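# Stack the matching sock pair flat, leave others apart

## Task

Work out which two of the four socks match, then lay those two flat on the table, stacked one over the other so that toe lies on toe, heel on heel and cuff on cuff. The other two socks must stay on the table, separate from the stacked pair and not paired with each other.

## Robot and tools

Robot: two arms, left_arm and right_arm, each with a two-finger gripper. left_arm is on the +y side, right_arm on the -y side; these names do not match image left and right. Each base sits on a tilted plate, and both plates hang from one metal frame behind the arms. The clearance check treats a plate and its half of the frame as part of that arm.

Frames: the scene frame has its origin at table-top height, midway between the nominal bases, with +z up and +x pointing out over the table. Calibrated bases in the scene frame: left_arm at (-0.045, +0.232, +0.091) m, quat_wxyz (+0.968, -0.241, +0.071, -0.018), with up in its own frame being (-0.128, -0.470, +0.873); right_arm at (-0.020, -0.246, +0.091) m, quat_wxyz (+0.968, +0.243, +0.066, +0.001), with up being (-0.128, +0.470, +0.873). Every hand position, orientation, velocity and target an arm reports or receives, and its wrist camera pose, is in that arm's own tilted base frame. The table and cam_high use the scene frame. The gripper's fingers point along its +z axis and spread along its y axis; end_effector_position is the point between the pads, about 1 cm short of the fingertips. Reported poses can be off by a few centimetres, more at long reach.

A row is always 16 plain numbers: left_arm x, y, z (metres), qw, qx, qy, qz (w first), opening, then the same eight for right_arm. Position and quaternion are an absolute pose in that arm's base frame, not an offset. Opening runs from -1 (closed) to +1 (fully open, 0.094 m). To keep an arm still, resend the pose shown in the last result from before it stopped, plus the opening you want; to keep an orientation, repeat the same quaternion in every row. Sending 0 as an opening is a real command, so resend the current one to leave a gripper alone.

execute_actions(actions, cameras): actions is a list of actions; each action is up to 15 rows, one per 1/30 s control step, and a short action repeats its last row until its 15 steps (0.5 s) are used. Each target must lie within 0.6 m of that gripper's current position along each of the gripper's axes, or the action is refused for both arms; a malformed action, or a first action failing that test against the latest state, voids the whole call. An empty list just reports state and images. cameras selects images: omitted, null or ["all"] gives all, [] gives none; an unknown name voids the call.

move(target, speed, blend, opening_speed, blocking, cameras): target is one 16-number row or a list of up to 15 rows (no 0.6 m limit), followed as straight paths, all ending together and capped at 10 s in total. speed is m/s, 0.002 to 2.9, default 0.25 (turning up to twice that in rad/s), one value or one per target. blend in metres rounds corners of a list; default 0 stops at each point. opening_speed is units of the -1..1 scale per second, at least 0.2; use a low value when closing on soft socks. blocking=false returns after about 0.5 s while the move continues; a new move replaces it. Paths ignore obstacles and the other arm, and grippers may lag, overshoot speed or stray, especially with a nearly straight arm. Do not route a path close to an arm's own base; go around it. The result adds a move: line such as done, off_target, moving, held or fault, plus limits (paced means clipped, held means steps withheld). done means at rest within 10 mm and 2 degrees; it says nothing about contact.

wait(seconds 0 to 10) lets time pass with the last commands held. stop brakes a running move. zoom_image(camera, region) gives a sharper crop of the latest image from cam_high, cam_left_wrist or cam_right_wrist; region is [x0, y0, x1, y1] in pixels, top-left origin, at most 504 by 504. finished_scene(scene) ends the scene irreversibly; call it only when the socks are stacked and settled with the robot clear.

Results: each arm's end_effector_position and end_effector_quat_wxyz, Hand target (where the arm is actually being driven, which can fall short of your command; send the rest next time), Tool commands, grip_measured (measured opening on the command scale, reading up to about 2.7 mm wide when empty), grip_effort_nm (motor effort, negative closing; not a pad force), Joint positions (the last is the opening in metres), joint torques (include gravity, have offsets; joints 1 to 3 wrap at ±28 N m), Joint velocities (may read within noise). Joint ranges in rad: waist -2.618 to 3.054, shoulder 0 to 3.142, elbow 0 to 3.142 (straight at 2.901), wrist pitch -1.571 to 1.571, wrist yaw -1.571 to 1.571, wrist roll -2.094 to 2.094. The controller limits each step's orientation change to 40 degrees and favours position. Friction can leave a gripper a centimetre or more off in free air. Images are 672x504: cam_high fixed overhead, the other two on the wrists.

Avoid: any sock leaving the table, drops, releasing a moving sock, fast contacts, pressing far past the table, and arm-to-arm collisions, including one gripper closing on the other's fingers. Long stretched holds or pushing toward unreachable poses heat motors; MOTOR HOT warns, and a fault folds that arm for the rest of the scene. Thinking time lets the scene run on.

Each tool is called after "Call:" as name([rows], argument=value, ...), one row to a line, values as JSON.

## Session

Call:
execute_actions(actions=[])

Scene clock: 0.00 s.
left_arm: end_effector_position=(+0.3342, +0.0763, +0.2753) grip_measured=+1.000 grip_effort_nm=n/a end_effector_quat_wxyz=(+0.550, +0.250, +0.660, +0.447) | right_arm: end_effector_position=(+0.4217, -0.1921, +0.3566) grip_measured=+1.000 grip_effort_nm=n/a end_effector_quat_wxyz=(+0.492, +0.362, +0.640, -0.466)
Joint positions: left_arm=[0.116 0.859 0.443 0.419 -0.204 1.046 0.094] | right_arm=[-0.063 1.683 1.467 -0.012 1.202 -0.03 0.094]
Joint velocities: within noise
Joint torques (N m): no reading
Heat: left arm: 34 °C; right arm: 31 °C.
Hand target: left_arm +0.3343, +0.0731, +0.2850; +0.561, +0.249, +0.651, +0.447 | right_arm +0.4215, -0.1892, +0.3595; +0.494, +0.362, +0.640, -0.464
Tool commands: left_gripper/opening=+1.0 right_gripper/opening=+1.0

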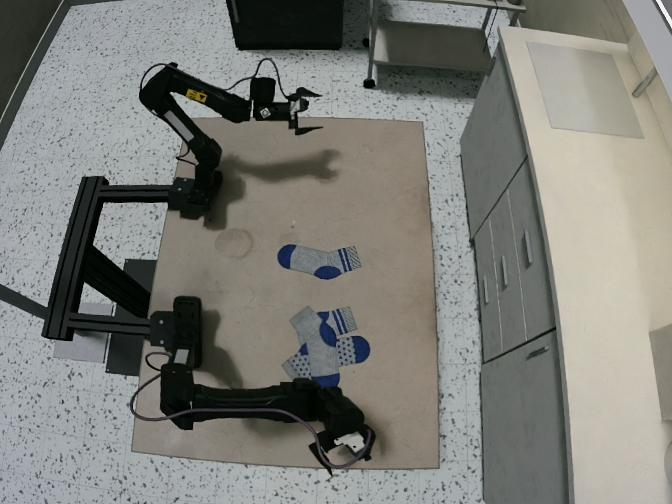

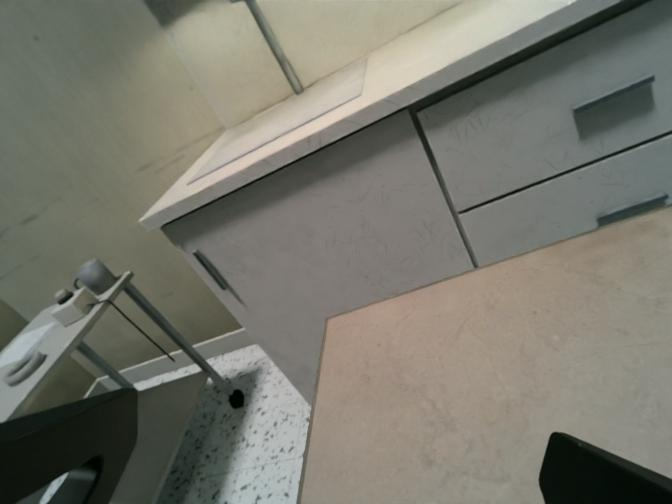

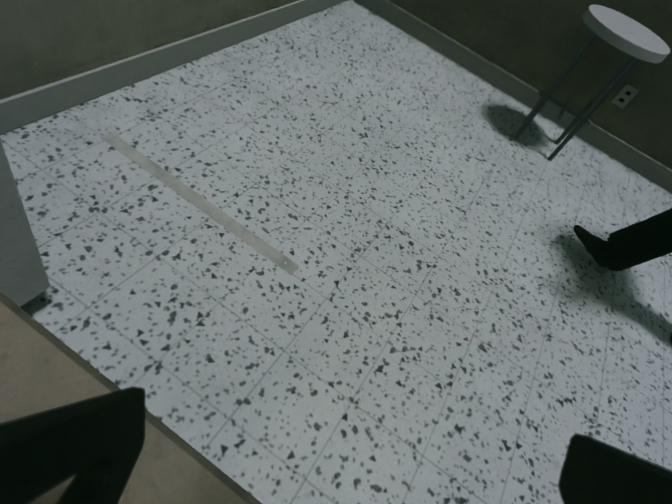

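Call:
zoom_image(camera="cam_high", region=[250, 230, 410, 400])

Scaled by 2.965.

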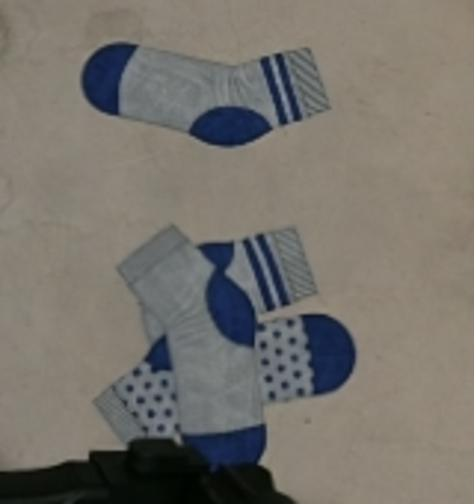

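Call:
move(target=[0.3342, 0.0763, 0.2753, 0.550, 0.250, 0.660, 0.447, 1.0, 0.2837, -0.0720, 0.3194, 0.066, 0.001, 0.9678, -0.2430, 1.0], speed=0.25)

Scene clock: 76.53 s.
left_arm: end_effector_position=(+0.3341, +0.0768, +0.2753) grip_measured=+1.000 grip_effort_nm=-0.012 end_effector_quat_wxyz=(+0.549, +0.250, +0.660, +0.448) | right_arm: end_effector_position=(+0.2908, -0.0774, +0.3214) grip_measured=+1.000 grip_effort_nm=-0.022 end_effector_quat_wxyz=(+0.184, -0.013, +0.948, -0.259)
Joint positions: left_arm=[0.116 0.859 0.443 0.419 -0.207 1.046 0.094] | right_arm=[0.036 1.477 1.859 -1.552 0.521 -0.101 0.094]
Joint torques (N m): left_arm=[-0.91 -1.91 6.34 1.68 0.26 -0.02] | right_arm=[3.63 -7.61 3.97 0.66 -0.08 -0.09]
Heat: left arm: 35 °C; right arm: 35 °C.
Hand target: left_arm +0.3342, +0.0763, +0.2752; +0.550, +0.250, +0.660, +0.447 | right_arm +0.2840, -0.0726, +0.3189; +0.178, -0.027, +0.950, -0.254
Off the commanded pose: left_arm 0.001 m, 0 deg | right_arm 0.009 m, 14 deg.
joint sent to its limit (right arm) — joint 4 (wrist pitch), lower limit. The joint targets are off in orientation, not in position.
move: off_target (right_arm)
cam_left_wrist: T_world_to_cam=[[0.191301, -0.569849, -0.799172, 0.201413], [-0.482823, 0.654256, -0.582092, 0.314675], [0.854568, 0.497214, -0.149976, -0.195761], [0, 0, 0, 1]] pos_world=[0.280693, 0.00623263, 0.314774]
cam_right_wrist: T_world_to_cam=[[0.0557342, -0.853739, 0.517709, -0.244418], [-0.995448, -0.087662, -0.0373955, 0.331616], [0.0773094, -0.513268, -0.854739, 0.302246], [0, 0, 0, 1]] pos_world=[0.320363, -0.0244657, 0.39728]

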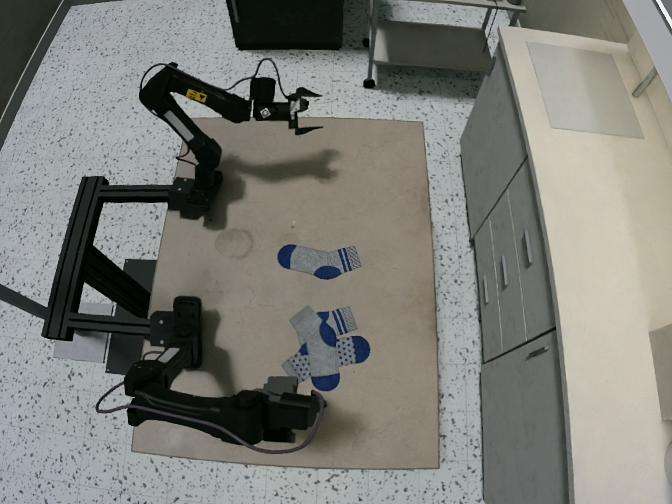

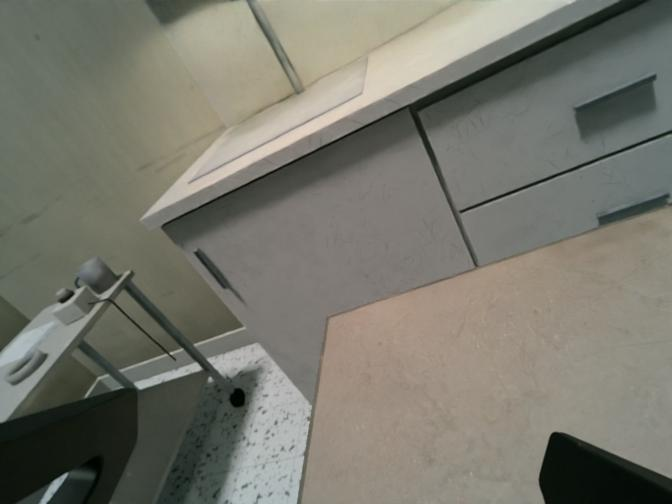

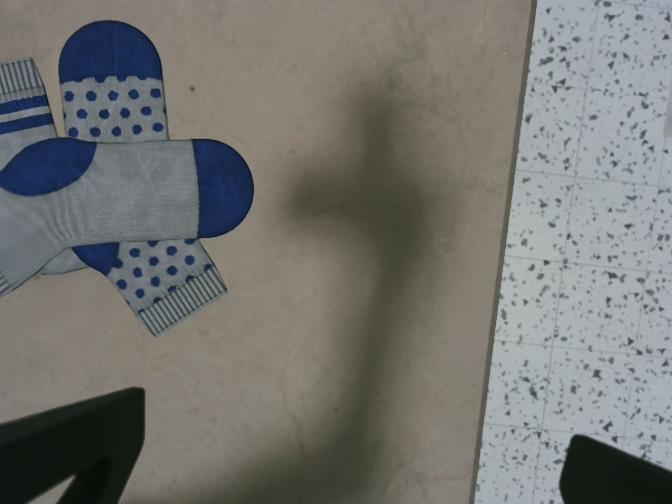

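Call:
zoom_image(camera="cam_high", region=[260, 230, 390, 400])

Call:
zoom_image(camera="cam_right_wrist", region=[0, 0, 300, 350])

Scaled by 2.965.

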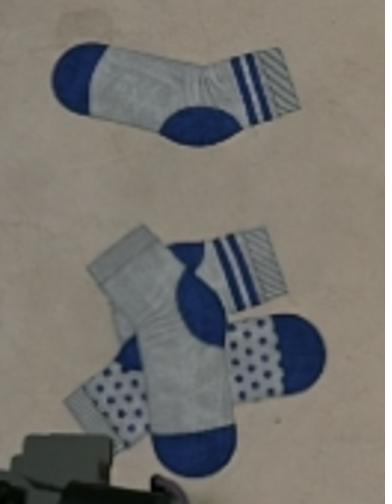

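Scaled by 1.440.

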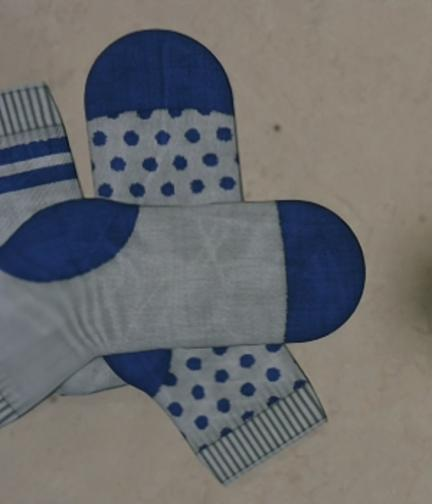

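Call:
move(target=[0.3342, 0.0763, 0.2753, 0.550, 0.250, 0.660, 0.447, 1.0, 0.3855, -0.0882, 0.1369, 0.066, 0.001, 0.9678, -0.2430, -0.2], speed=0.25, cameras=["cam_high", "cam_right_wrist"])

Scene clock: 133.07 s.
left_arm: end_effector_position=(+0.3340, +0.0769, +0.2753) grip_measured=+1.000 grip_effort_nm=-0.017 end_effector_quat_wxyz=(+0.549, +0.249, +0.660, +0.448) | right_arm: end_effector_position=(+0.3796, -0.0881, +0.1365) grip_measured=-0.198 grip_effort_nm=-0.125 end_effector_quat_wxyz=(+0.056, -0.006, +0.968, -0.246)
Joint positions: left_arm=[0.116 0.859 0.443 0.419 -0.208 1.046 0.094] | right_arm=[-0.012 1.874 1.598 -1.163 0.494 -0.058 0.038]
Joint torques (N m): left_arm=[-0.76 -1.72 6.28 1.72 0.24 0] | right_arm=[4.23 -9.61 6 0.53 -0.07 0.09]
Heat: left arm: 35 °C; right arm: 33 °C.
Hand target: left_arm +0.3342, +0.0763, +0.2752; +0.550, +0.250, +0.660, +0.447 | right_arm +0.3854, -0.0882, +0.1370; +0.066, +0.001, +0.968, -0.243
Off the commanded pose: left_arm 0.001 m, 0 deg | right_arm 0.006 m, 2 deg.
move: done
cam_right_wrist: T_world_to_cam=[[0.112652, -0.876533, 0.467974, -0.179587], [-0.978133, -0.0149575, 0.207443, 0.37861], [-0.174831, -0.481109, -0.859051, 0.230934], [0, 0, 0, 1]] pos_world=[0.430936, -0.0406468, 0.203886]

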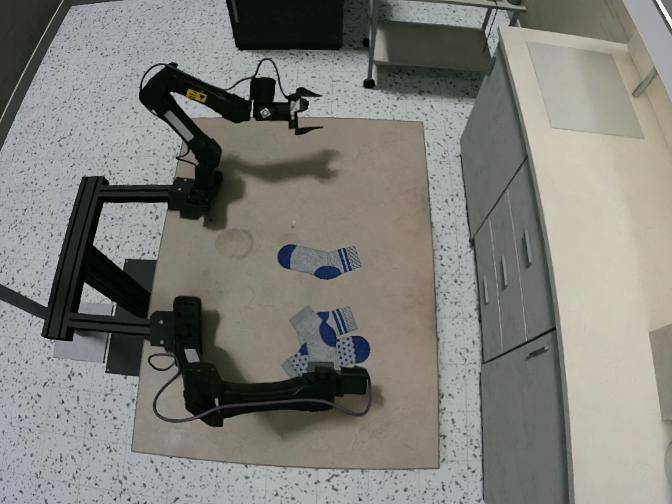

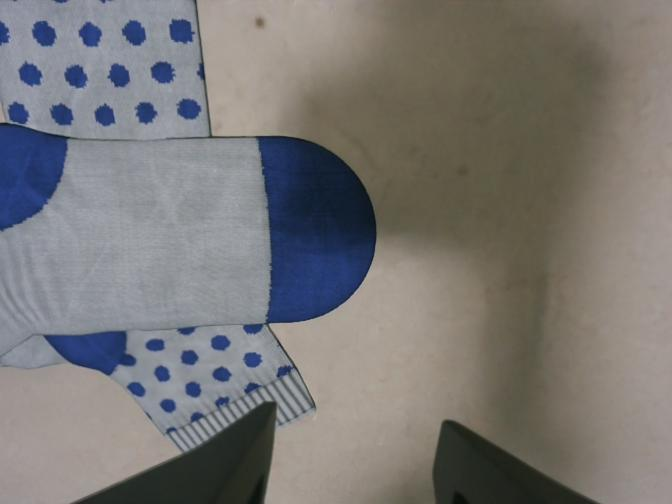

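Call:
zoom_image(camera="cam_right_wrist", region=[0, 60, 504, 504])

Scaled by 1.000.

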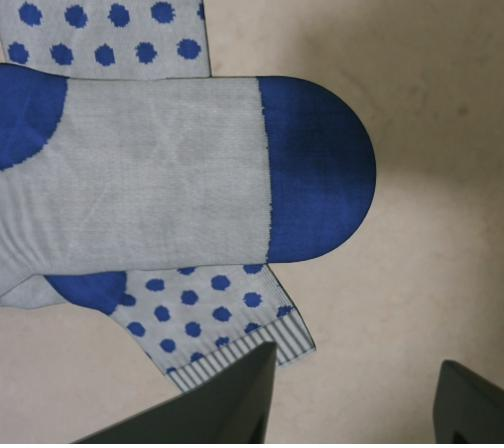

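Call:
move(target=[0.3342, 0.0763, 0.2753, 0.550, 0.250, 0.660, 0.447, 1.0, 0.4056, -0.1331, 0.0601, 0.066, 0.001, 0.9678, -0.2430, -0.2], speed=0.15, cameras=["cam_high", "cam_right_wrist"])

Scene clock: 154.03 s.
left_arm: end_effector_position=(+0.3340, +0.0769, +0.2753) grip_measured=+1.000 grip_effort_nm=-0.012 end_effector_quat_wxyz=(+0.549, +0.249, +0.660, +0.448) | right_arm: end_effector_position=(+0.4061, -0.1346, +0.0713) grip_measured=-0.198 grip_effort_nm=-0.129 end_effector_quat_wxyz=(+0.073, +0.007, +0.966, -0.248)
Joint positions: left_arm=[0.116 0.859 0.443 0.419 -0.208 1.046 0.094] | right_arm=[-0.131 1.983 1.476 -0.838 0.475 -0.17 0.038]
Joint torques (N m): left_arm=[-0.87 -1.96 6.28 1.73 0.24 -0.05] | right_arm=[4.7 -9.55 4.07 0.58 -0.09 -0.08]
Heat: left arm: 36 °C; right arm: 35 °C.
Hand target: left_arm +0.3342, +0.0763, +0.2752; +0.550, +0.250, +0.660, +0.447 | right_arm +0.4053, -0.1330, +0.0602; +0.066, +0.001, +0.968, -0.243
Off the commanded pose: left_arm 0.001 m, 0 deg | right_arm 0.011 m, 1 deg.
move: off_target (right_arm)
cam_right_wrist: T_world_to_cam=[[0.0773027, -0.877207, 0.473848, -0.179047], [-0.986027, 0.00307791, 0.166557, 0.425943], [-0.147563, -0.480102, -0.864712, 0.146765], [0, 0, 0, 1]] pos_world=[0.455489, -0.0879102, 0.140807]

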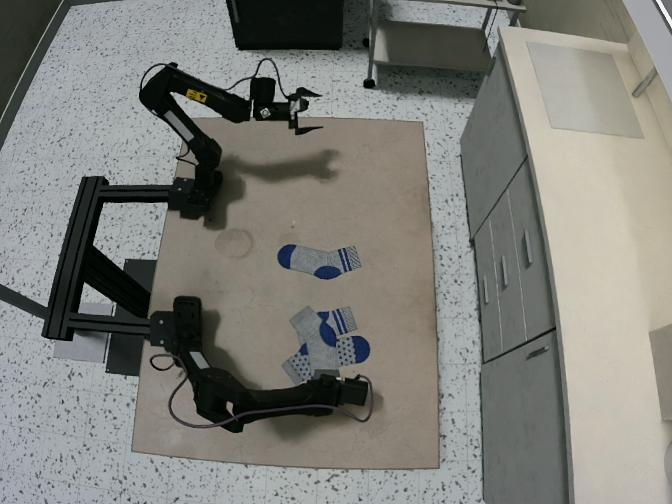

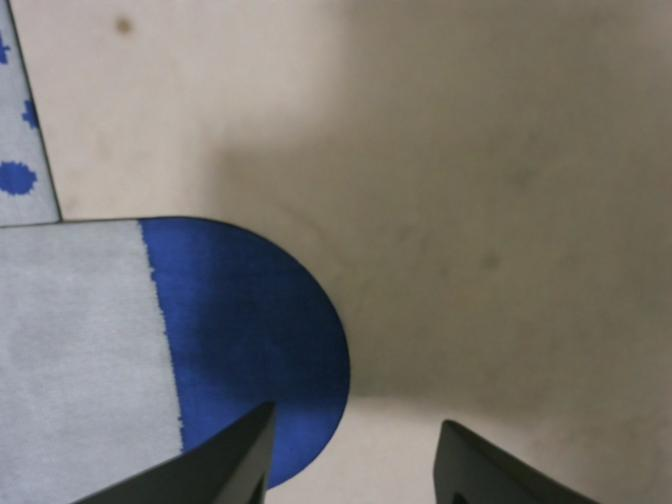

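Call:
move(target=[0.3342, 0.0763, 0.2753, 0.550, 0.250, 0.660, 0.447, 1.0, 0.4014, -0.1410, 0.0420, 0.066, 0.001, 0.9678, -0.2430, -0.2], speed=0.06, cameras=["cam_right_wrist"])

Scene clock: 166.43 s.
left_arm: end_effector_position=(+0.3340, +0.0769, +0.2753) grip_measured=+1.000 grip_effort_nm=-0.012 end_effector_quat_wxyz=(+0.549, +0.249, +0.660, +0.448) | right_arm: end_effector_position=(+0.4040, -0.1419, +0.0574) grip_measured=-0.198 grip_effort_nm=-0.125 end_effector_quat_wxyz=(+0.079, +0.008, +0.965, -0.249)
Joint positions: left_arm=[0.116 0.859 0.443 0.419 -0.208 1.046 0.094] | right_arm=[-0.15 1.983 1.415 -0.756 0.471 -0.194 0.038]
Joint torques (N m): left_arm=[-0.9 -1.99 6.22 1.68 0.24 -0.06] | right_arm=[4.41 -8.81 3.73 0.6 -0.09 -0.1]
Heat: left arm: 36 °C; right arm: 34 °C.
Hand target: left_arm +0.3342, +0.0763, +0.2752; +0.550, +0.250, +0.660, +0.447 | right_arm +0.4009, -0.1409, +0.0424; +0.066, +0.001, +0.968, -0.243
Off the commanded pose: left_arm 0.001 m, 0 deg | right_arm 0.016 m, 2 deg.
move: off_target (right_arm)
cam_right_wrist: T_world_to_cam=[[0.0743501, -0.87602, 0.476509, -0.177439], [-0.987749, 0.00104706, 0.156045, 0.427169], [-0.137197, -0.482273, -0.865211, 0.126434], [0, 0, 0, 1]] pos_world=[0.452475, -0.0949123, 0.127286]

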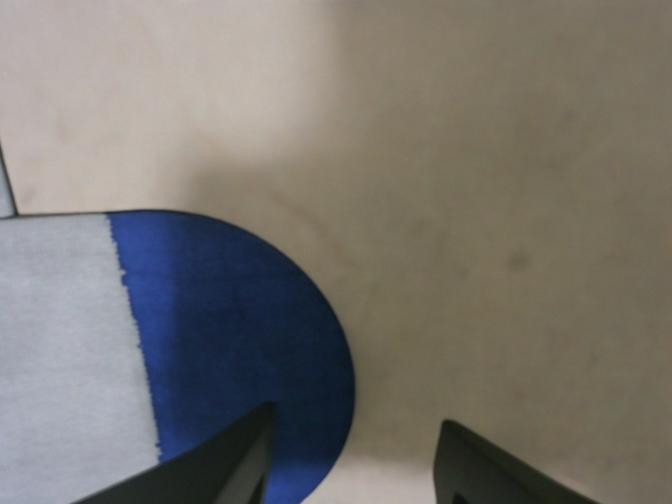

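Call:
move(target=[0.3342, 0.0763, 0.2753, 0.550, 0.250, 0.660, 0.447, 1.0, 0.3985, -0.1415, 0.0280, 0.066, 0.001, 0.9678, -0.2430, -0.2], speed=0.05, cameras=["cam_right_wrist"])

Scene clock: 180.87 s.
left_arm: end_effector_position=(+0.3340, +0.0769, +0.2753) grip_measured=+1.000 grip_effort_nm=-0.022 end_effector_quat_wxyz=(+0.549, +0.249, +0.660, +0.448) | right_arm: end_effector_position=(+0.4020, -0.1415, +0.0500) grip_measured=-0.198 grip_effort_nm=-0.120 end_effector_quat_wxyz=(+0.079, +0.006, +0.965, -0.249)
Joint positions: left_arm=[0.116 0.859 0.443 0.419 -0.208 1.046 0.094] | right_arm=[-0.15 1.985 1.387 -0.724 0.47 -0.198 0.038]
Joint torques (N m): left_arm=[-0.8 -1.88 6.49 1.72 0.24 -0.04] | right_arm=[4.22 -8.18 2.48 0.91 -0.09 -0.02]
Heat: left arm: 36 °C; right arm: 33 °C.
Hand target: left_arm +0.3342, +0.0763, +0.2752; +0.550, +0.250, +0.660, +0.447 | right_arm +0.3974, -0.1413, +0.0287; +0.065, +0.001, +0.968, -0.243
Off the commanded pose: left_arm 0.001 m, 0 deg | right_arm 0.022 m, 2 deg.
move: off_target (right_arm)
cam_right_wrist: T_world_to_cam=[[0.0778574, -0.875601, 0.47672, -0.174851], [-0.987587, -0.0023057, 0.157057, 0.425853], [-0.13642, -0.48303, -0.864911, 0.119453], [0, 0, 0, 1]] pos_world=[0.450476, -0.0944185, 0.119788]

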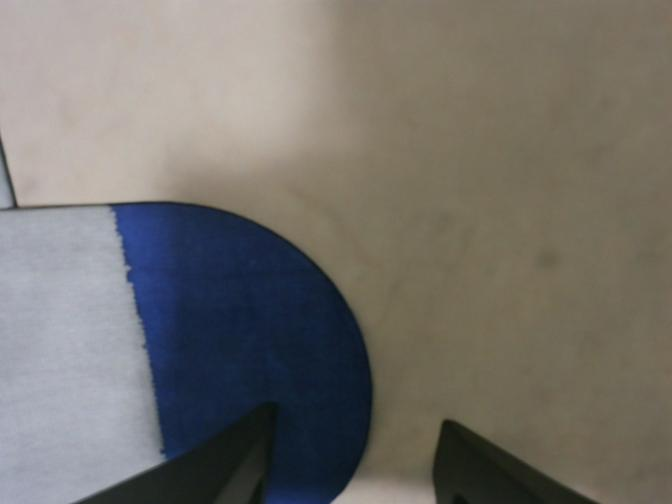

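Call:
zoom_image(camera="cam_right_wrist", region=[200, 340, 504, 504])

Scaled by 1.658.

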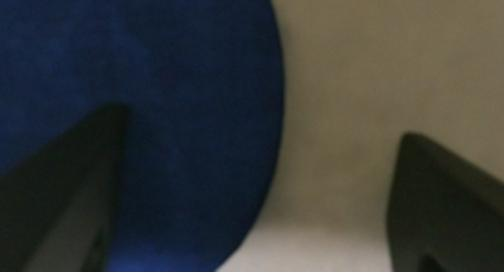

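Call:
move(target=[0.3342, 0.0763, 0.2753, 0.550, 0.250, 0.660, 0.447, 1.0, 0.3985, -0.1415, 0.0280, 0.066, 0.001, 0.9678, -0.2430, -1.0], speed=0.05, opening_speed=0.6, cameras=["cam_right_wrist"])

Scene clock: 194.67 s.
left_arm: end_effector_position=(+0.3340, +0.0769, +0.2753) grip_measured=+1.000 grip_effort_nm=-0.012 end_effector_quat_wxyz=(+0.549, +0.249, +0.660, +0.448) | right_arm: end_effector_position=(+0.4031, -0.1328, +0.0454) grip_measured=-0.978 grip_effort_nm=-0.999 end_effector_quat_wxyz=(+0.081, +0.000, +0.970, -0.230)
Joint positions: left_arm=[0.116 0.859 0.443 0.419 -0.208 1.046 0.094] | right_arm=[-0.144 1.985 1.381 -0.722 0.432 -0.199 0.001]
Joint torques (N m): left_arm=[-0.8 -1.87 6.24 1.69 0.22 -0.03] | right_arm=[3.78 -8.08 2.96 0.87 0.3 -0.05]
Heat: left arm: 36 °C; right arm: 34 °C.
Hand target: left_arm +0.3342, +0.0763, +0.2752; +0.550, +0.250, +0.660, +0.447 | right_arm +0.3977, -0.1411, +0.0286; +0.065, +0.001, +0.968, -0.243
Off the commanded pose: left_arm 0.001 m, 0 deg | right_arm 0.020 m, 2 deg.
move: off_target (right_arm)
cam_right_wrist: T_world_to_cam=[[0.0914407, -0.891481, 0.443734, -0.171212], [-0.987588, -0.0240389, 0.155218, 0.424811], [-0.127707, -0.452419, -0.882614, 0.121185], [0, 0, 0, 1]] pos_world=[0.45067, -0.0875941, 0.116994]

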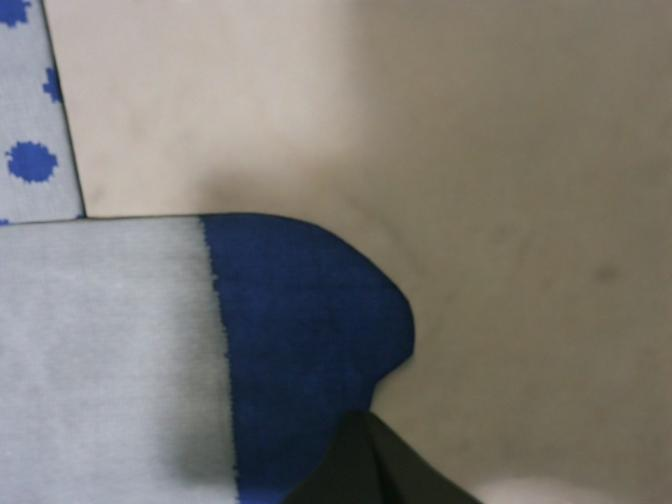

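Call:
zoom_image(camera="cam_right_wrist", region=[180, 280, 504, 504])

Scaled by 1.556.

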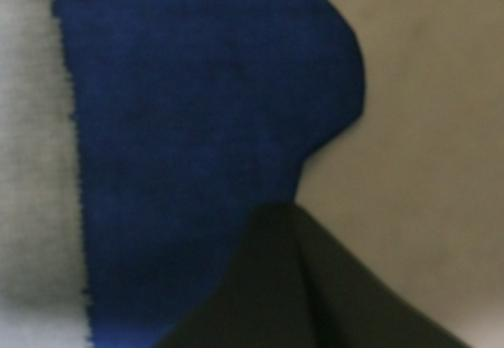

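Call:
move(target=[0.3342, 0.0763, 0.2753, 0.550, 0.250, 0.660, 0.447, 1.0, 0.3967, -0.1140, 0.0891, 0.066, 0.001, 0.9678, -0.2430, -1.0], speed=0.08, cameras=["cam_high", "cam_right_wrist"])

Scene clock: 202.17 s.
left_arm: end_effector_position=(+0.3340, +0.0769, +0.2753) grip_measured=+1.000 grip_effort_nm=-0.022 end_effector_quat_wxyz=(+0.549, +0.249, +0.660, +0.448) | right_arm: end_effector_position=(+0.3914, -0.1193, +0.0729) grip_measured=-0.980 grip_effort_nm=-1.053 end_effector_quat_wxyz=(+0.049, +0.001, +0.970, -0.239)
Joint positions: left_arm=[0.116 0.859 0.443 0.419 -0.208 1.046 0.094] | right_arm=[-0.1 1.965 1.471 -0.919 0.47 -0.135 0.001]
Joint torques (N m): left_arm=[-0.77 -1.83 6.38 1.69 0.2 -0.04] | right_arm=[5.98 -13 6.61 0.12 0.06 0.11]
Heat: left arm: 36 °C; right arm: 34 °C.
Hand target: left_arm +0.3342, +0.0763, +0.2752; +0.550, +0.250, +0.660, +0.447 | right_arm +0.3964, -0.1141, +0.0888; +0.066, +0.001, +0.968, -0.243
Off the commanded pose: left_arm 0.001 m, 0 deg | right_arm 0.018 m, 2 deg.
move: off_target (right_arm)
cam_right_wrist: T_world_to_cam=[[0.101902, -0.88506, 0.454185, -0.174345], [-0.976328, -0.00141698, 0.216289, 0.403241], [-0.190785, -0.465474, -0.864254, 0.171869], [0, 0, 0, 1]] pos_world=[0.444252, -0.0737341, 0.140507]

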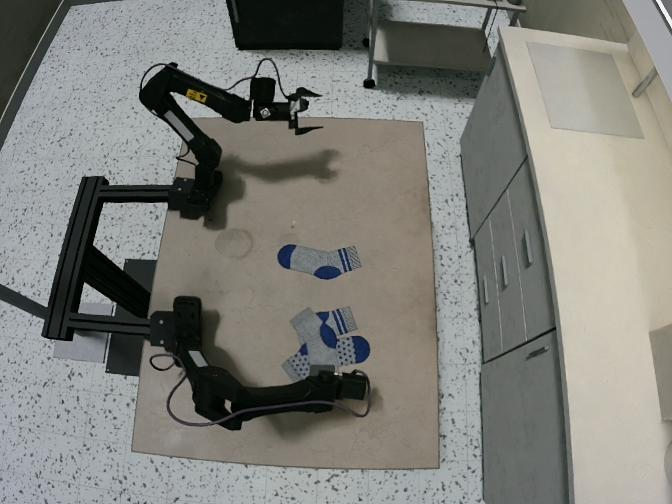

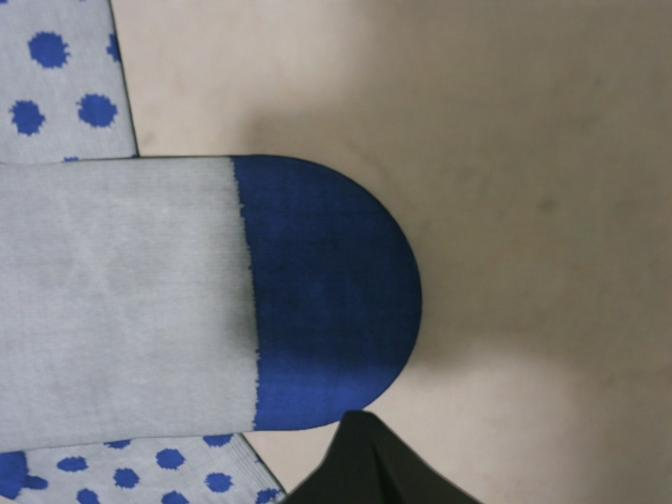

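Call:
move(target=[0.3342, 0.0763, 0.2753, 0.550, 0.250, 0.660, 0.447, 1.0, 0.3931, -0.0948, 0.1186, 0.2128, 0.6546, 0.7129, -0.1345, -0.15], speed=0.4, cameras=["cam_high", "cam_right_wrist"])

Scene clock: 240.07 s.
left_arm: end_effector_position=(+0.3340, +0.0769, +0.2753) grip_measured=+1.000 grip_effort_nm=-0.012 end_effector_quat_wxyz=(+0.549, +0.249, +0.660, +0.448) | right_arm: end_effector_position=(+0.3888, -0.1002, +0.1019) grip_measured=-0.152 grip_effort_nm=0.095 end_effector_quat_wxyz=(+0.197, +0.657, +0.714, -0.142)
Joint positions: left_arm=[0.116 0.859 0.443 0.419 -0.208 1.046 0.094] | right_arm=[-0.051 1.934 1.548 -1.052 0.473 1.404 0.04]
Joint torques (N m): left_arm=[-0.77 -1.95 6.27 1.64 0.25 -0.05] | right_arm=[6.16 -12.57 7.16 0.07 0.11 0.11]
Heat: left arm: 37 °C; right arm: 37 °C.
Hand target: left_arm +0.3342, +0.0763, +0.2752; +0.550, +0.250, +0.660, +0.447 | right_arm +0.3928, -0.0949, +0.1183; +0.213, +0.655, +0.713, -0.134
Off the commanded pose: left_arm 0.001 m, 0 deg | right_arm 0.018 m, 2 deg.
move: off_target (right_arm)
cam_right_wrist: T_world_to_cam=[[-0.976003, -0.217267, -0.0145854, 0.363451], [-0.209918, 0.956568, -0.202269, 0.235104], [0.0578984, -0.194354, -0.979221, 0.147466], [0, 0, 0, 1]] pos_world=[0.395544, -0.117266, 0.197257]

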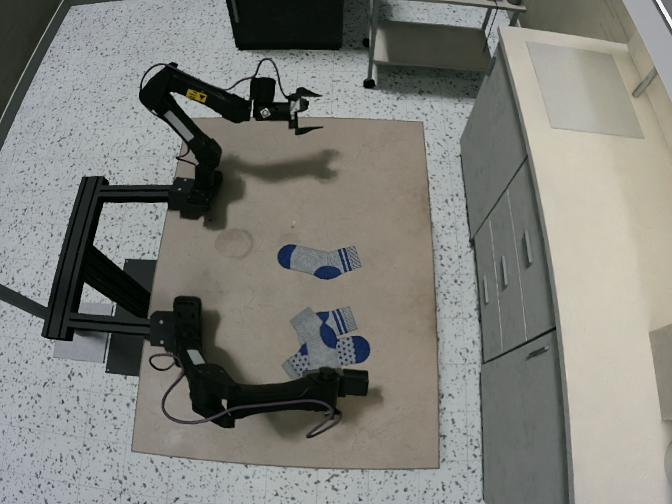

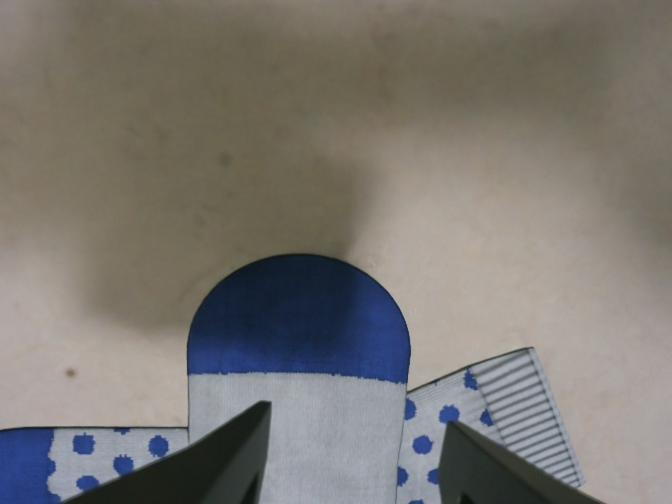

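Call:
move(target=[0.3342, 0.0763, 0.2753, 0.550, 0.250, 0.660, 0.447, 1.0, 0.4145, -0.1350, 0.0408, 0.2128, 0.6546, 0.7129, -0.1345, -0.15], speed=0.08, cameras=["cam_right_wrist"])

Scene clock: 269.33 s.
left_arm: end_effector_position=(+0.3340, +0.0769, +0.2753) grip_measured=+1.000 grip_effort_nm=-0.012 end_effector_quat_wxyz=(+0.549, +0.249, +0.660, +0.448) | right_arm: end_effector_position=(+0.4172, -0.1351, +0.0540) grip_measured=-0.152 grip_effort_nm=0.090 end_effector_quat_wxyz=(+0.223, +0.658, +0.708, -0.128)
Joint positions: left_arm=[0.116 0.859 0.443 0.419 -0.208 1.046 0.094] | right_arm=[-0.131 2.035 1.481 -0.782 0.469 1.311 0.04]
Joint torques (N m): left_arm=[-0.77 -1.84 6.32 1.66 0.19 -0.02] | right_arm=[4.7 -9.54 3.85 0.56 -0.02 -0.05]
Heat: left arm: 37 °C; right arm: 38 °C.
Hand target: left_arm +0.3342, +0.0763, +0.2752; +0.550, +0.250, +0.660, +0.447 | right_arm +0.4142, -0.1349, +0.0411; +0.213, +0.655, +0.713, -0.134
Off the commanded pose: left_arm 0.001 m, 0 deg | right_arm 0.013 m, 2 deg.
move: off_target (right_arm)
cam_right_wrist: T_world_to_cam=[[-0.972977, -0.220581, -0.0682567, 0.384051], [-0.199752, 0.952383, -0.230361, 0.261382], [0.11582, -0.210502, -0.970708, 0.0653704], [0, 0, 0, 1]] pos_world=[0.418314, -0.150461, 0.149882]

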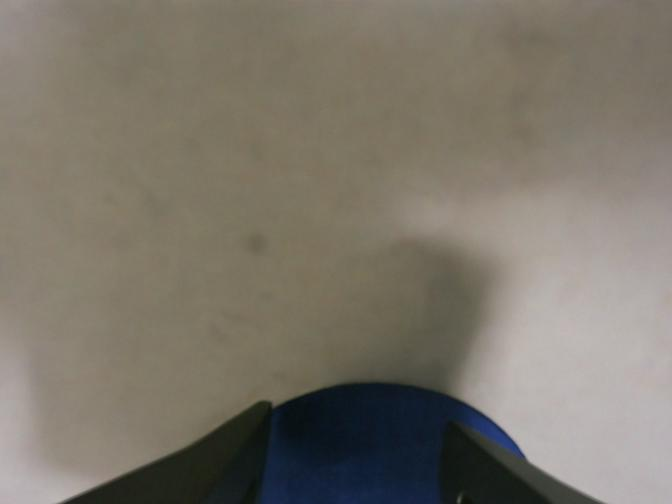

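Call:
move([
  [0.3342, 0.0763, 0.2753, 0.550, 0.250, 0.660, 0.447, 1.0, 0.4118, -0.1280, 0.0410, 0.2128, 0.6546, 0.7129, -0.1345, -0.15],
  [0.3342, 0.0763, 0.2753, 0.550, 0.250, 0.660, 0.447, 1.0, 0.4139, -0.1350, 0.0270, 0.2128, 0.6546, 0.7129, -0.1345, -0.15],
], speed=0.05, cameras=["cam_right_wrist"])

Scene clock: 275.93 s.
left_arm: end_effector_position=(+0.3340, +0.0769, +0.2753) grip_measured=+1.000 grip_effort_nm=-0.017 end_effector_quat_wxyz=(+0.549, +0.249, +0.660, +0.448) | right_arm: end_effector_position=(+0.4142, -0.1346, +0.0486) grip_measured=-0.152 grip_effort_nm=0.085 end_effector_quat_wxyz=(+0.221, +0.658, +0.708, -0.130)
Joint positions: left_arm=[0.116 0.859 0.443 0.419 -0.208 1.046 0.094] | right_arm=[-0.131 2.035 1.46 -0.767 0.468 1.311 0.04]
Joint torques (N m): left_arm=[-0.94 -1.91 6.31 1.65 0.23 -0.02] | right_arm=[4.68 -8.28 2.86 0.98 -0.02 -0.08]
Heat: left arm: 37 °C; right arm: 38 °C.
Hand target: left_arm +0.3342, +0.0763, +0.2752; +0.550, +0.250, +0.660, +0.447 | right_arm +0.4128, -0.1347, +0.0277; +0.212, +0.655, +0.713, -0.135
Off the commanded pose: left_arm 0.001 m, 0 deg | right_arm 0.022 m, 1 deg.
move: off_target (right_arm)
cam_right_wrist: T_world_to_cam=[[-0.973352, -0.220597, -0.062636, 0.380779], [-0.201235, 0.952646, -0.227969, 0.259591], [0.109959, -0.209289, -0.971652, 0.0632527], [0, 0, 0, 1]] pos_world=[0.415916, -0.150061, 0.144489]

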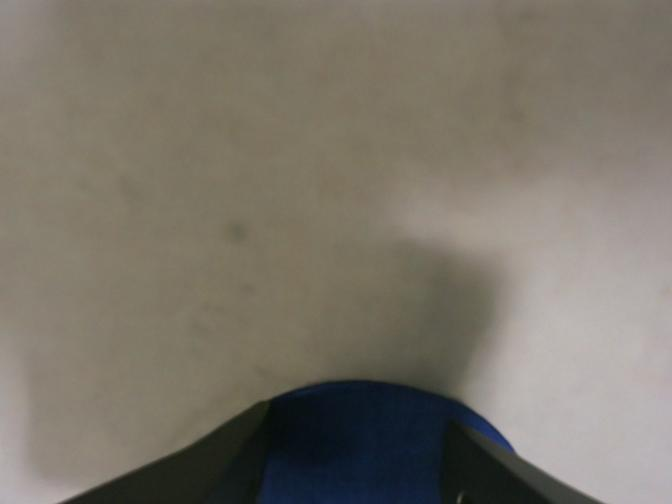

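Call:
move([
  [0.3342, 0.0763, 0.2753, 0.550, 0.250, 0.660, 0.447, 1.0, 0.4120, -0.0990, 0.0540, 0.2128, 0.6546, 0.7129, -0.1345, -0.15],
  [0.3342, 0.0763, 0.2753, 0.550, 0.250, 0.660, 0.447, 1.0, 0.4150, -0.1330, 0.0270, 0.2128, 0.6546, 0.7129, -0.1345, -0.15],
], speed=0.06, cameras=["cam_right_wrist"])

Scene clock: 284.97 s.
left_arm: end_effector_position=(+0.3340, +0.0769, +0.2753) grip_measured=+1.000 grip_effort_nm=-0.012 end_effector_quat_wxyz=(+0.549, +0.249, +0.660, +0.448) | right_arm: end_effector_position=(+0.4168, -0.1280, +0.0460) grip_measured=-0.152 grip_effort_nm=0.085 end_effector_quat_wxyz=(+0.221, +0.655, +0.711, -0.128)
Joint positions: left_arm=[0.116 0.859 0.443 0.419 -0.208 1.046 0.094] | right_arm=[-0.115 2.041 1.46 -0.762 0.468 1.32 0.04]
Joint torques (N m): left_arm=[-0.85 -1.78 6.42 1.68 0.26 -0.08] | right_arm=[3.9 -8.46 3.28 0.88 -0.01 -0.14]
Heat: left arm: 37 °C; right arm: 37 °C.
Hand target: left_arm +0.3342, +0.0763, +0.2752; +0.550, +0.250, +0.660, +0.447 | right_arm +0.4142, -0.1326, +0.0275; +0.212, +0.655, +0.713, -0.135
Off the commanded pose: left_arm 0.001 m, 0 deg | right_arm 0.020 m, 1 deg.
move: off_target (right_arm)
cam_right_wrist: T_world_to_cam=[[-0.971425, -0.228263, -0.0650377, 0.382876], [-0.208356, 0.951363, -0.226929, 0.256055], [0.113674, -0.206893, -0.971737, 0.0605956], [0, 0, 0, 1]] pos_world=[0.418398, -0.143668, 0.141891]

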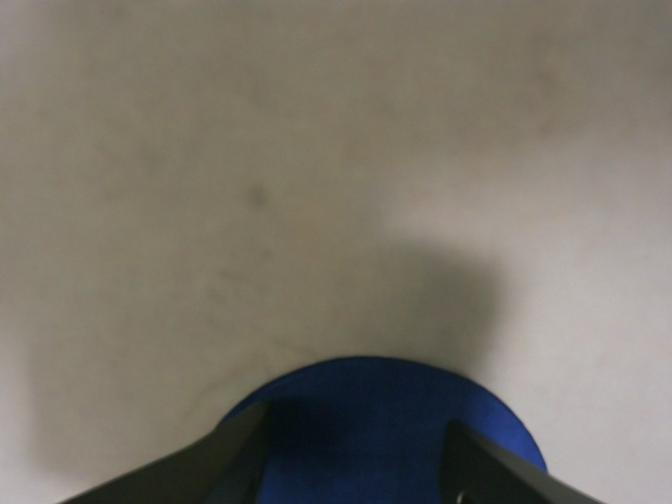

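Call:
move(target=[0.3342, 0.0763, 0.2753, 0.550, 0.250, 0.660, 0.447, 1.0, 0.4175, -0.1410, 0.0100, 0.2128, 0.6546, 0.7129, -0.1345, -0.15], speed=0.05, cameras=["cam_right_wrist"])

Scene clock: 290.67 s.
left_arm: end_effector_position=(+0.3340, +0.0769, +0.2753) grip_measured=+1.000 grip_effort_nm=-0.017 end_effector_quat_wxyz=(+0.549, +0.249, +0.660, +0.448) | right_arm: end_effector_position=(+0.4172, -0.1282, +0.0445) grip_measured=-0.152 grip_effort_nm=0.085 end_effector_quat_wxyz=(+0.222, +0.650, +0.715, -0.128)
Joint positions: left_arm=[0.116 0.859 0.443 0.419 -0.208 1.046 0.094] | right_arm=[-0.115 2.041 1.452 -0.75 0.468 1.305 0.04]
Joint torques (N m): left_arm=[-0.68 -1.94 6.2 1.7 0.23 -0.07] | right_arm=[2.52 -6.19 2.14 1.43 -0.06 -0.1]
Heat: left arm: 37 °C; right arm: 37 °C.
Hand target: left_arm +0.3342, +0.0763, +0.2752; +0.550, +0.250, +0.660, +0.447 | right_arm +0.4143, -0.1397, +0.0119; +0.212, +0.655, +0.713, -0.135
Off the commanded pose: left_arm 0.001 m, 0 deg | right_arm 0.037 m, 1 deg.
move: off_target (right_arm)
cam_right_wrist: T_world_to_cam=[[-0.968612, -0.240624, -0.0623804, 0.380321], [-0.22076, 0.948042, -0.229087, 0.260835], [0.114263, -0.208126, -0.971405, 0.0585829], [0, 0, 0, 1]] pos_world=[0.419272, -0.143575, 0.140386]

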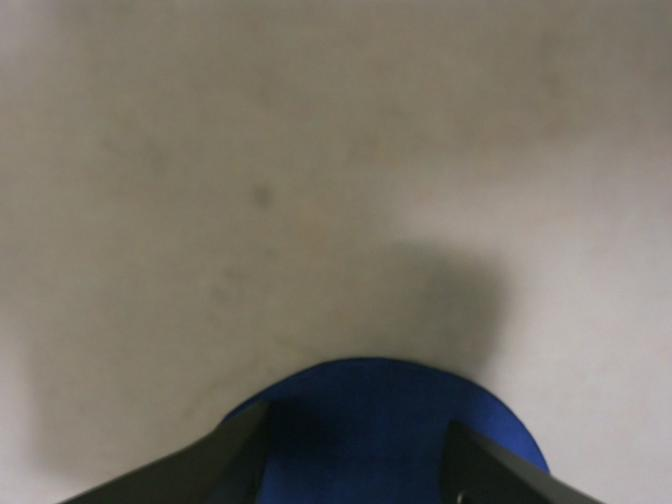

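Call:
move(target=[0.3342, 0.0763, 0.2753, 0.550, 0.250, 0.660, 0.447, 1.0, 0.4175, -0.1410, 0.0100, 0.2128, 0.6546, 0.7129, -0.1345, -1.0], speed=0.05, opening_speed=0.6, cameras=["cam_right_wrist"])

Scene clock: 295.97 s.
left_arm: end_effector_position=(+0.3340, +0.0769, +0.2753) grip_measured=+1.000 grip_effort_nm=-0.012 end_effector_quat_wxyz=(+0.549, +0.249, +0.660, +0.448) | right_arm: end_effector_position=(+0.4205, -0.1286, +0.0452) grip_measured=-0.955 grip_effort_nm=-0.999 end_effector_quat_wxyz=(+0.228, +0.648, +0.716, -0.124)
Joint positions: left_arm=[0.116 0.859 0.443 0.419 -0.208 1.046 0.094] | right_arm=[-0.115 2.041 1.45 -0.733 0.468 1.297 0.002]
Joint torques (N m): left_arm=[-0.9 -1.94 6.42 1.68 0.27 -0.02] | right_arm=[2.54 -6.11 2.28 1.28 -0.06 -0.05]
Heat: left arm: 37 °C; right arm: 36 °C.
Hand target: left_arm +0.3342, +0.0763, +0.2752; +0.550, +0.250, +0.660, +0.447 | right_arm +0.4146, -0.1397, +0.0119; +0.212, +0.655, +0.713, -0.135
Off the commanded pose: left_arm 0.001 m, 0 deg | right_arm 0.037 m, 2 deg.
move: off_target (right_arm)
cam_right_wrist: T_world_to_cam=[[-0.96609, -0.247567, -0.0733597, 0.381947], [-0.224526, 0.945756, -0.234806, 0.263661], [0.127511, -0.210373, -0.96927, 0.0528665], [0, 0, 0, 1]] pos_world=[0.421453, -0.143679, 0.141171]

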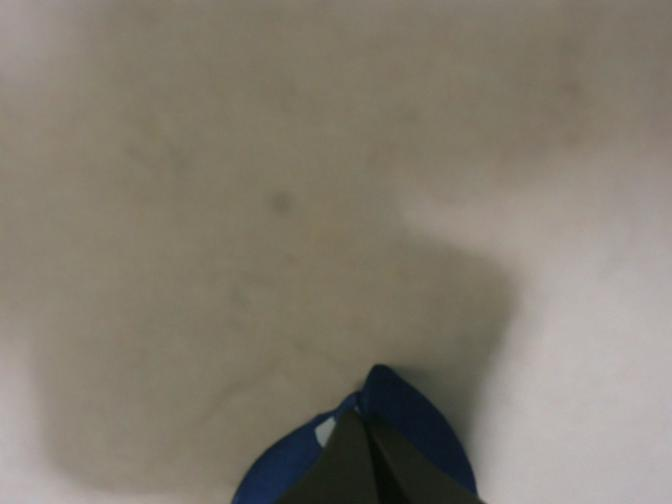

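Call:
move(target=[0.3342, 0.0763, 0.2753, 0.550, 0.250, 0.660, 0.447, 1.0, 0.4120, -0.0980, 0.1080, 0.2128, 0.6546, 0.7129, -0.1345, -1.0], speed=0.08, cameras=["cam_high", "cam_right_wrist"])

Scene clock: 300.27 s.
left_arm: end_effector_position=(+0.3340, +0.0769, +0.2753) grip_measured=+1.000 grip_effort_nm=-0.022 end_effector_quat_wxyz=(+0.549, +0.249, +0.660, +0.448) | right_arm: end_effector_position=(+0.4083, -0.1031, +0.0905) grip_measured=-0.959 grip_effort_nm=-1.048 end_effector_quat_wxyz=(+0.197, +0.656, +0.714, -0.141)
Joint positions: left_arm=[0.116 0.859 0.443 0.419 -0.208 1.046 0.094] | right_arm=[-0.056 2.015 1.616 -1.036 0.471 1.397 0.002]
Joint torques (N m): left_arm=[-0.75 -1.66 6.39 1.72 0.18 -0.03] | right_arm=[6.34 -13.48 6.9 0.05 0.12 0.1]
Heat: left arm: 37 °C; right arm: 36 °C.
Hand target: left_arm +0.3342, +0.0763, +0.2752; +0.550, +0.250, +0.660, +0.447 | right_arm +0.4118, -0.0981, +0.1077; +0.213, +0.655, +0.713, -0.134
Off the commanded pose: left_arm 0.001 m, 0 deg | right_arm 0.019 m, 2 deg.
move: off_target (right_arm)
cam_right_wrist: T_world_to_cam=[[-0.9757, -0.218571, -0.0153487, 0.381446], [-0.211057, 0.95635, -0.202111, 0.240062], [0.0588543, -0.19396, -0.979242, 0.134271], [0, 0, 0, 1]] pos_world=[0.414941, -0.120167, 0.185858]

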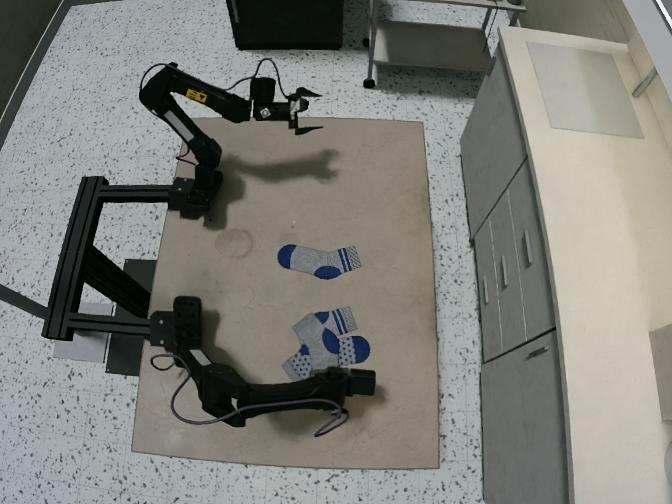

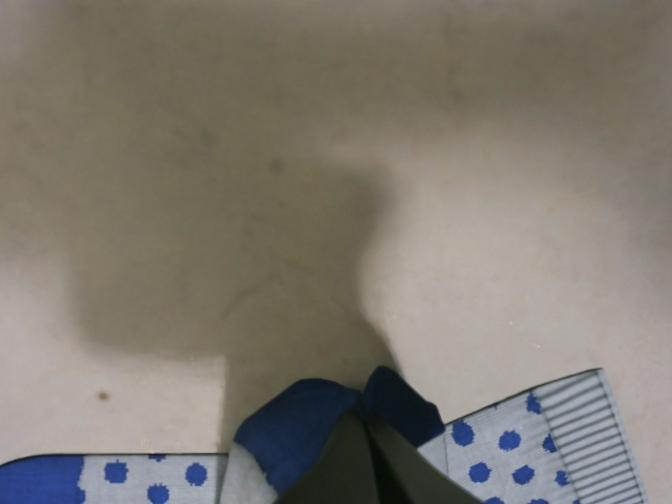

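Call:
move(target=[0.3342, 0.0763, 0.2753, 0.550, 0.250, 0.660, 0.447, 1.0, 0.3795, -0.0257, 0.2956, 0.2128, 0.6546, 0.7129, -0.1345, -1.0], speed=0.2, cameras=["cam_high", "cam_right_wrist"])

Scene clock: 320.07 s.
left_arm: end_effector_position=(+0.3340, +0.0769, +0.2753) grip_measured=+1.000 grip_effort_nm=-0.007 end_effector_quat_wxyz=(+0.549, +0.249, +0.660, +0.448) | right_arm: end_effector_position=(+0.3836, -0.0289, +0.2882) grip_measured=-0.960 grip_effort_nm=-1.048 end_effector_quat_wxyz=(+0.291, +0.629, +0.718, -0.059)
Joint positions: left_arm=[0.116 0.859 0.443 0.419 -0.208 1.046 0.094] | right_arm=[0.155 1.829 2.12 -1.546 0.522 1.508 0.002]
Joint torques (N m): left_arm=[-0.9 -1.96 6.31 1.7 0.22 -0.07] | right_arm=[5.39 -9.33 6.43 0.55 0.14 0.03]
Heat: left arm: 37 °C; right arm: 40 °C.
Hand target: left_arm +0.3342, +0.0763, +0.2752; +0.550, +0.250, +0.660, +0.447 | right_arm +0.3794, -0.0260, +0.2950; +0.296, +0.624, +0.720, -0.060
Off the commanded pose: left_arm 0.001 m, 0 deg | right_arm 0.009 m, 13 deg.
joint sent to its limit (right arm) — joint 4 (wrist pitch), lower limit. The joint targets are off in orientation, not in position.
move: off_target (right_arm)
cam_right_wrist: T_world_to_cam=[[-0.918324, -0.319315, -0.23392, 0.414762], [-0.253559, 0.928343, -0.271822, 0.239383], [0.303955, -0.190308, -0.933485, 0.236687], [0, 0, 0, 1]] pos_world=[0.369641, -0.044746, 0.383034]

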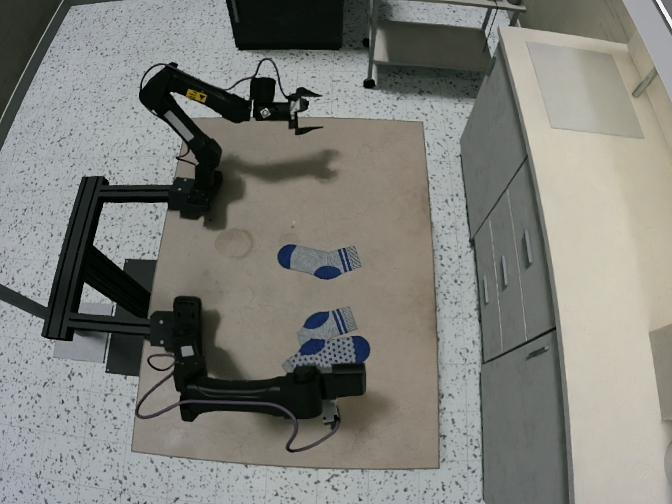

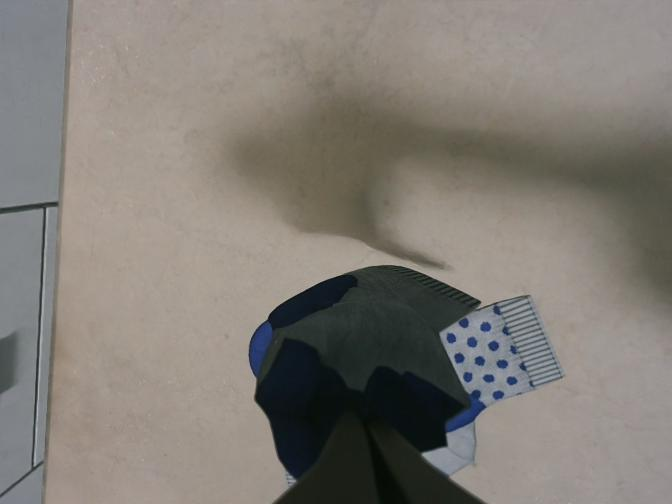

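Call:
zoom_image(camera="cam_high", region=[260, 230, 390, 400])

Scaled by 2.965.

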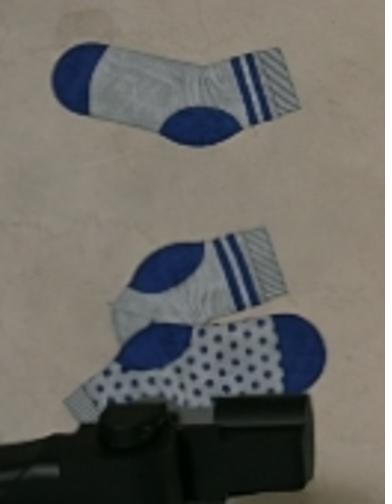

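Call:
move(target=[0.3342, 0.0763, 0.2753, 0.550, 0.250, 0.660, 0.447, 1.0, 0.4045, -0.0954, 0.3268, 0.066, 0.001, 0.9678, -0.2430, -1.0], speed=0.25, cameras=["cam_high", "cam_right_wrist"])

Scene clock: 332.17 s.
left_arm: end_effector_position=(+0.3340, +0.0769, +0.2753) grip_measured=+1.000 grip_effort_nm=-0.017 end_effector_quat_wxyz=(+0.549, +0.249, +0.660, +0.448) | right_arm: end_effector_position=(+0.4021, -0.0950, +0.3285) grip_measured=-0.960 grip_effort_nm=-1.053 end_effector_quat_wxyz=(+0.199, -0.022, +0.942, -0.270)
Joint positions: left_arm=[0.116 0.859 0.443 0.419 -0.208 1.046 0.094] | right_arm=[-0.02 1.908 2.361 -1.551 0.515 -0.194 0.002]
Joint torques (N m): left_arm=[-0.69 -1.91 6.39 1.67 0.2 -0.02] | right_arm=[4.29 -8.35 7.17 0.71 0.05 -0.08]
Heat: left arm: 38 °C; right arm: 39 °C.
Hand target: left_arm +0.3342, +0.0763, +0.2752; +0.550, +0.250, +0.660, +0.447 | right_arm +0.4043, -0.0955, +0.3262; +0.191, -0.027, +0.942, -0.273
Off the commanded pose: left_arm 0.001 m, 0 deg | right_arm 0.003 m, 16 deg.
joint sent to its limit (right arm) — joint 4 (wrist pitch), lower limit. The joint targets are off in orientation, not in position.
move: off_target (right_arm)
cam_right_wrist: T_world_to_cam=[[0.0582225, -0.837673, 0.543059, -0.277139], [-0.992164, -0.108791, -0.0614395, 0.445795], [0.110546, -0.535227, -0.837444, 0.269542], [0, 0, 0, 1]] pos_world=[0.42864, -0.0393872, 0.403618]

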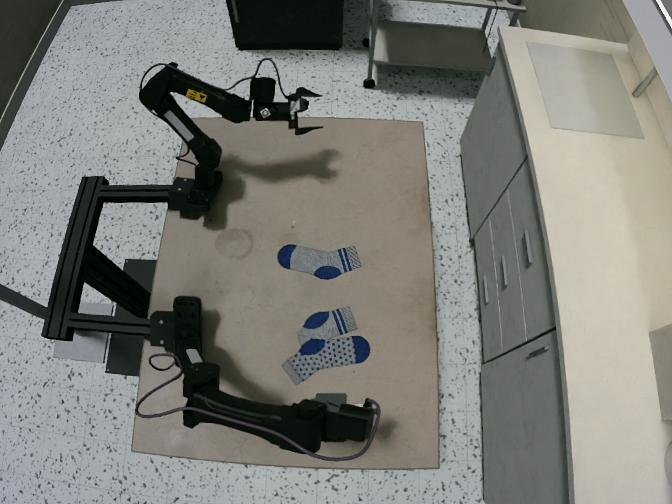

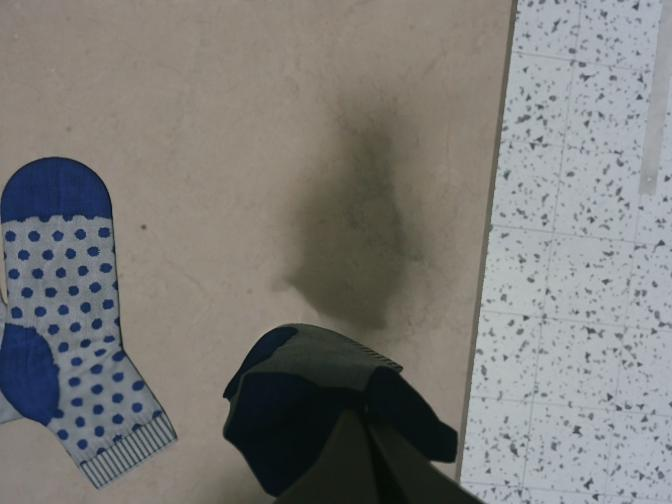

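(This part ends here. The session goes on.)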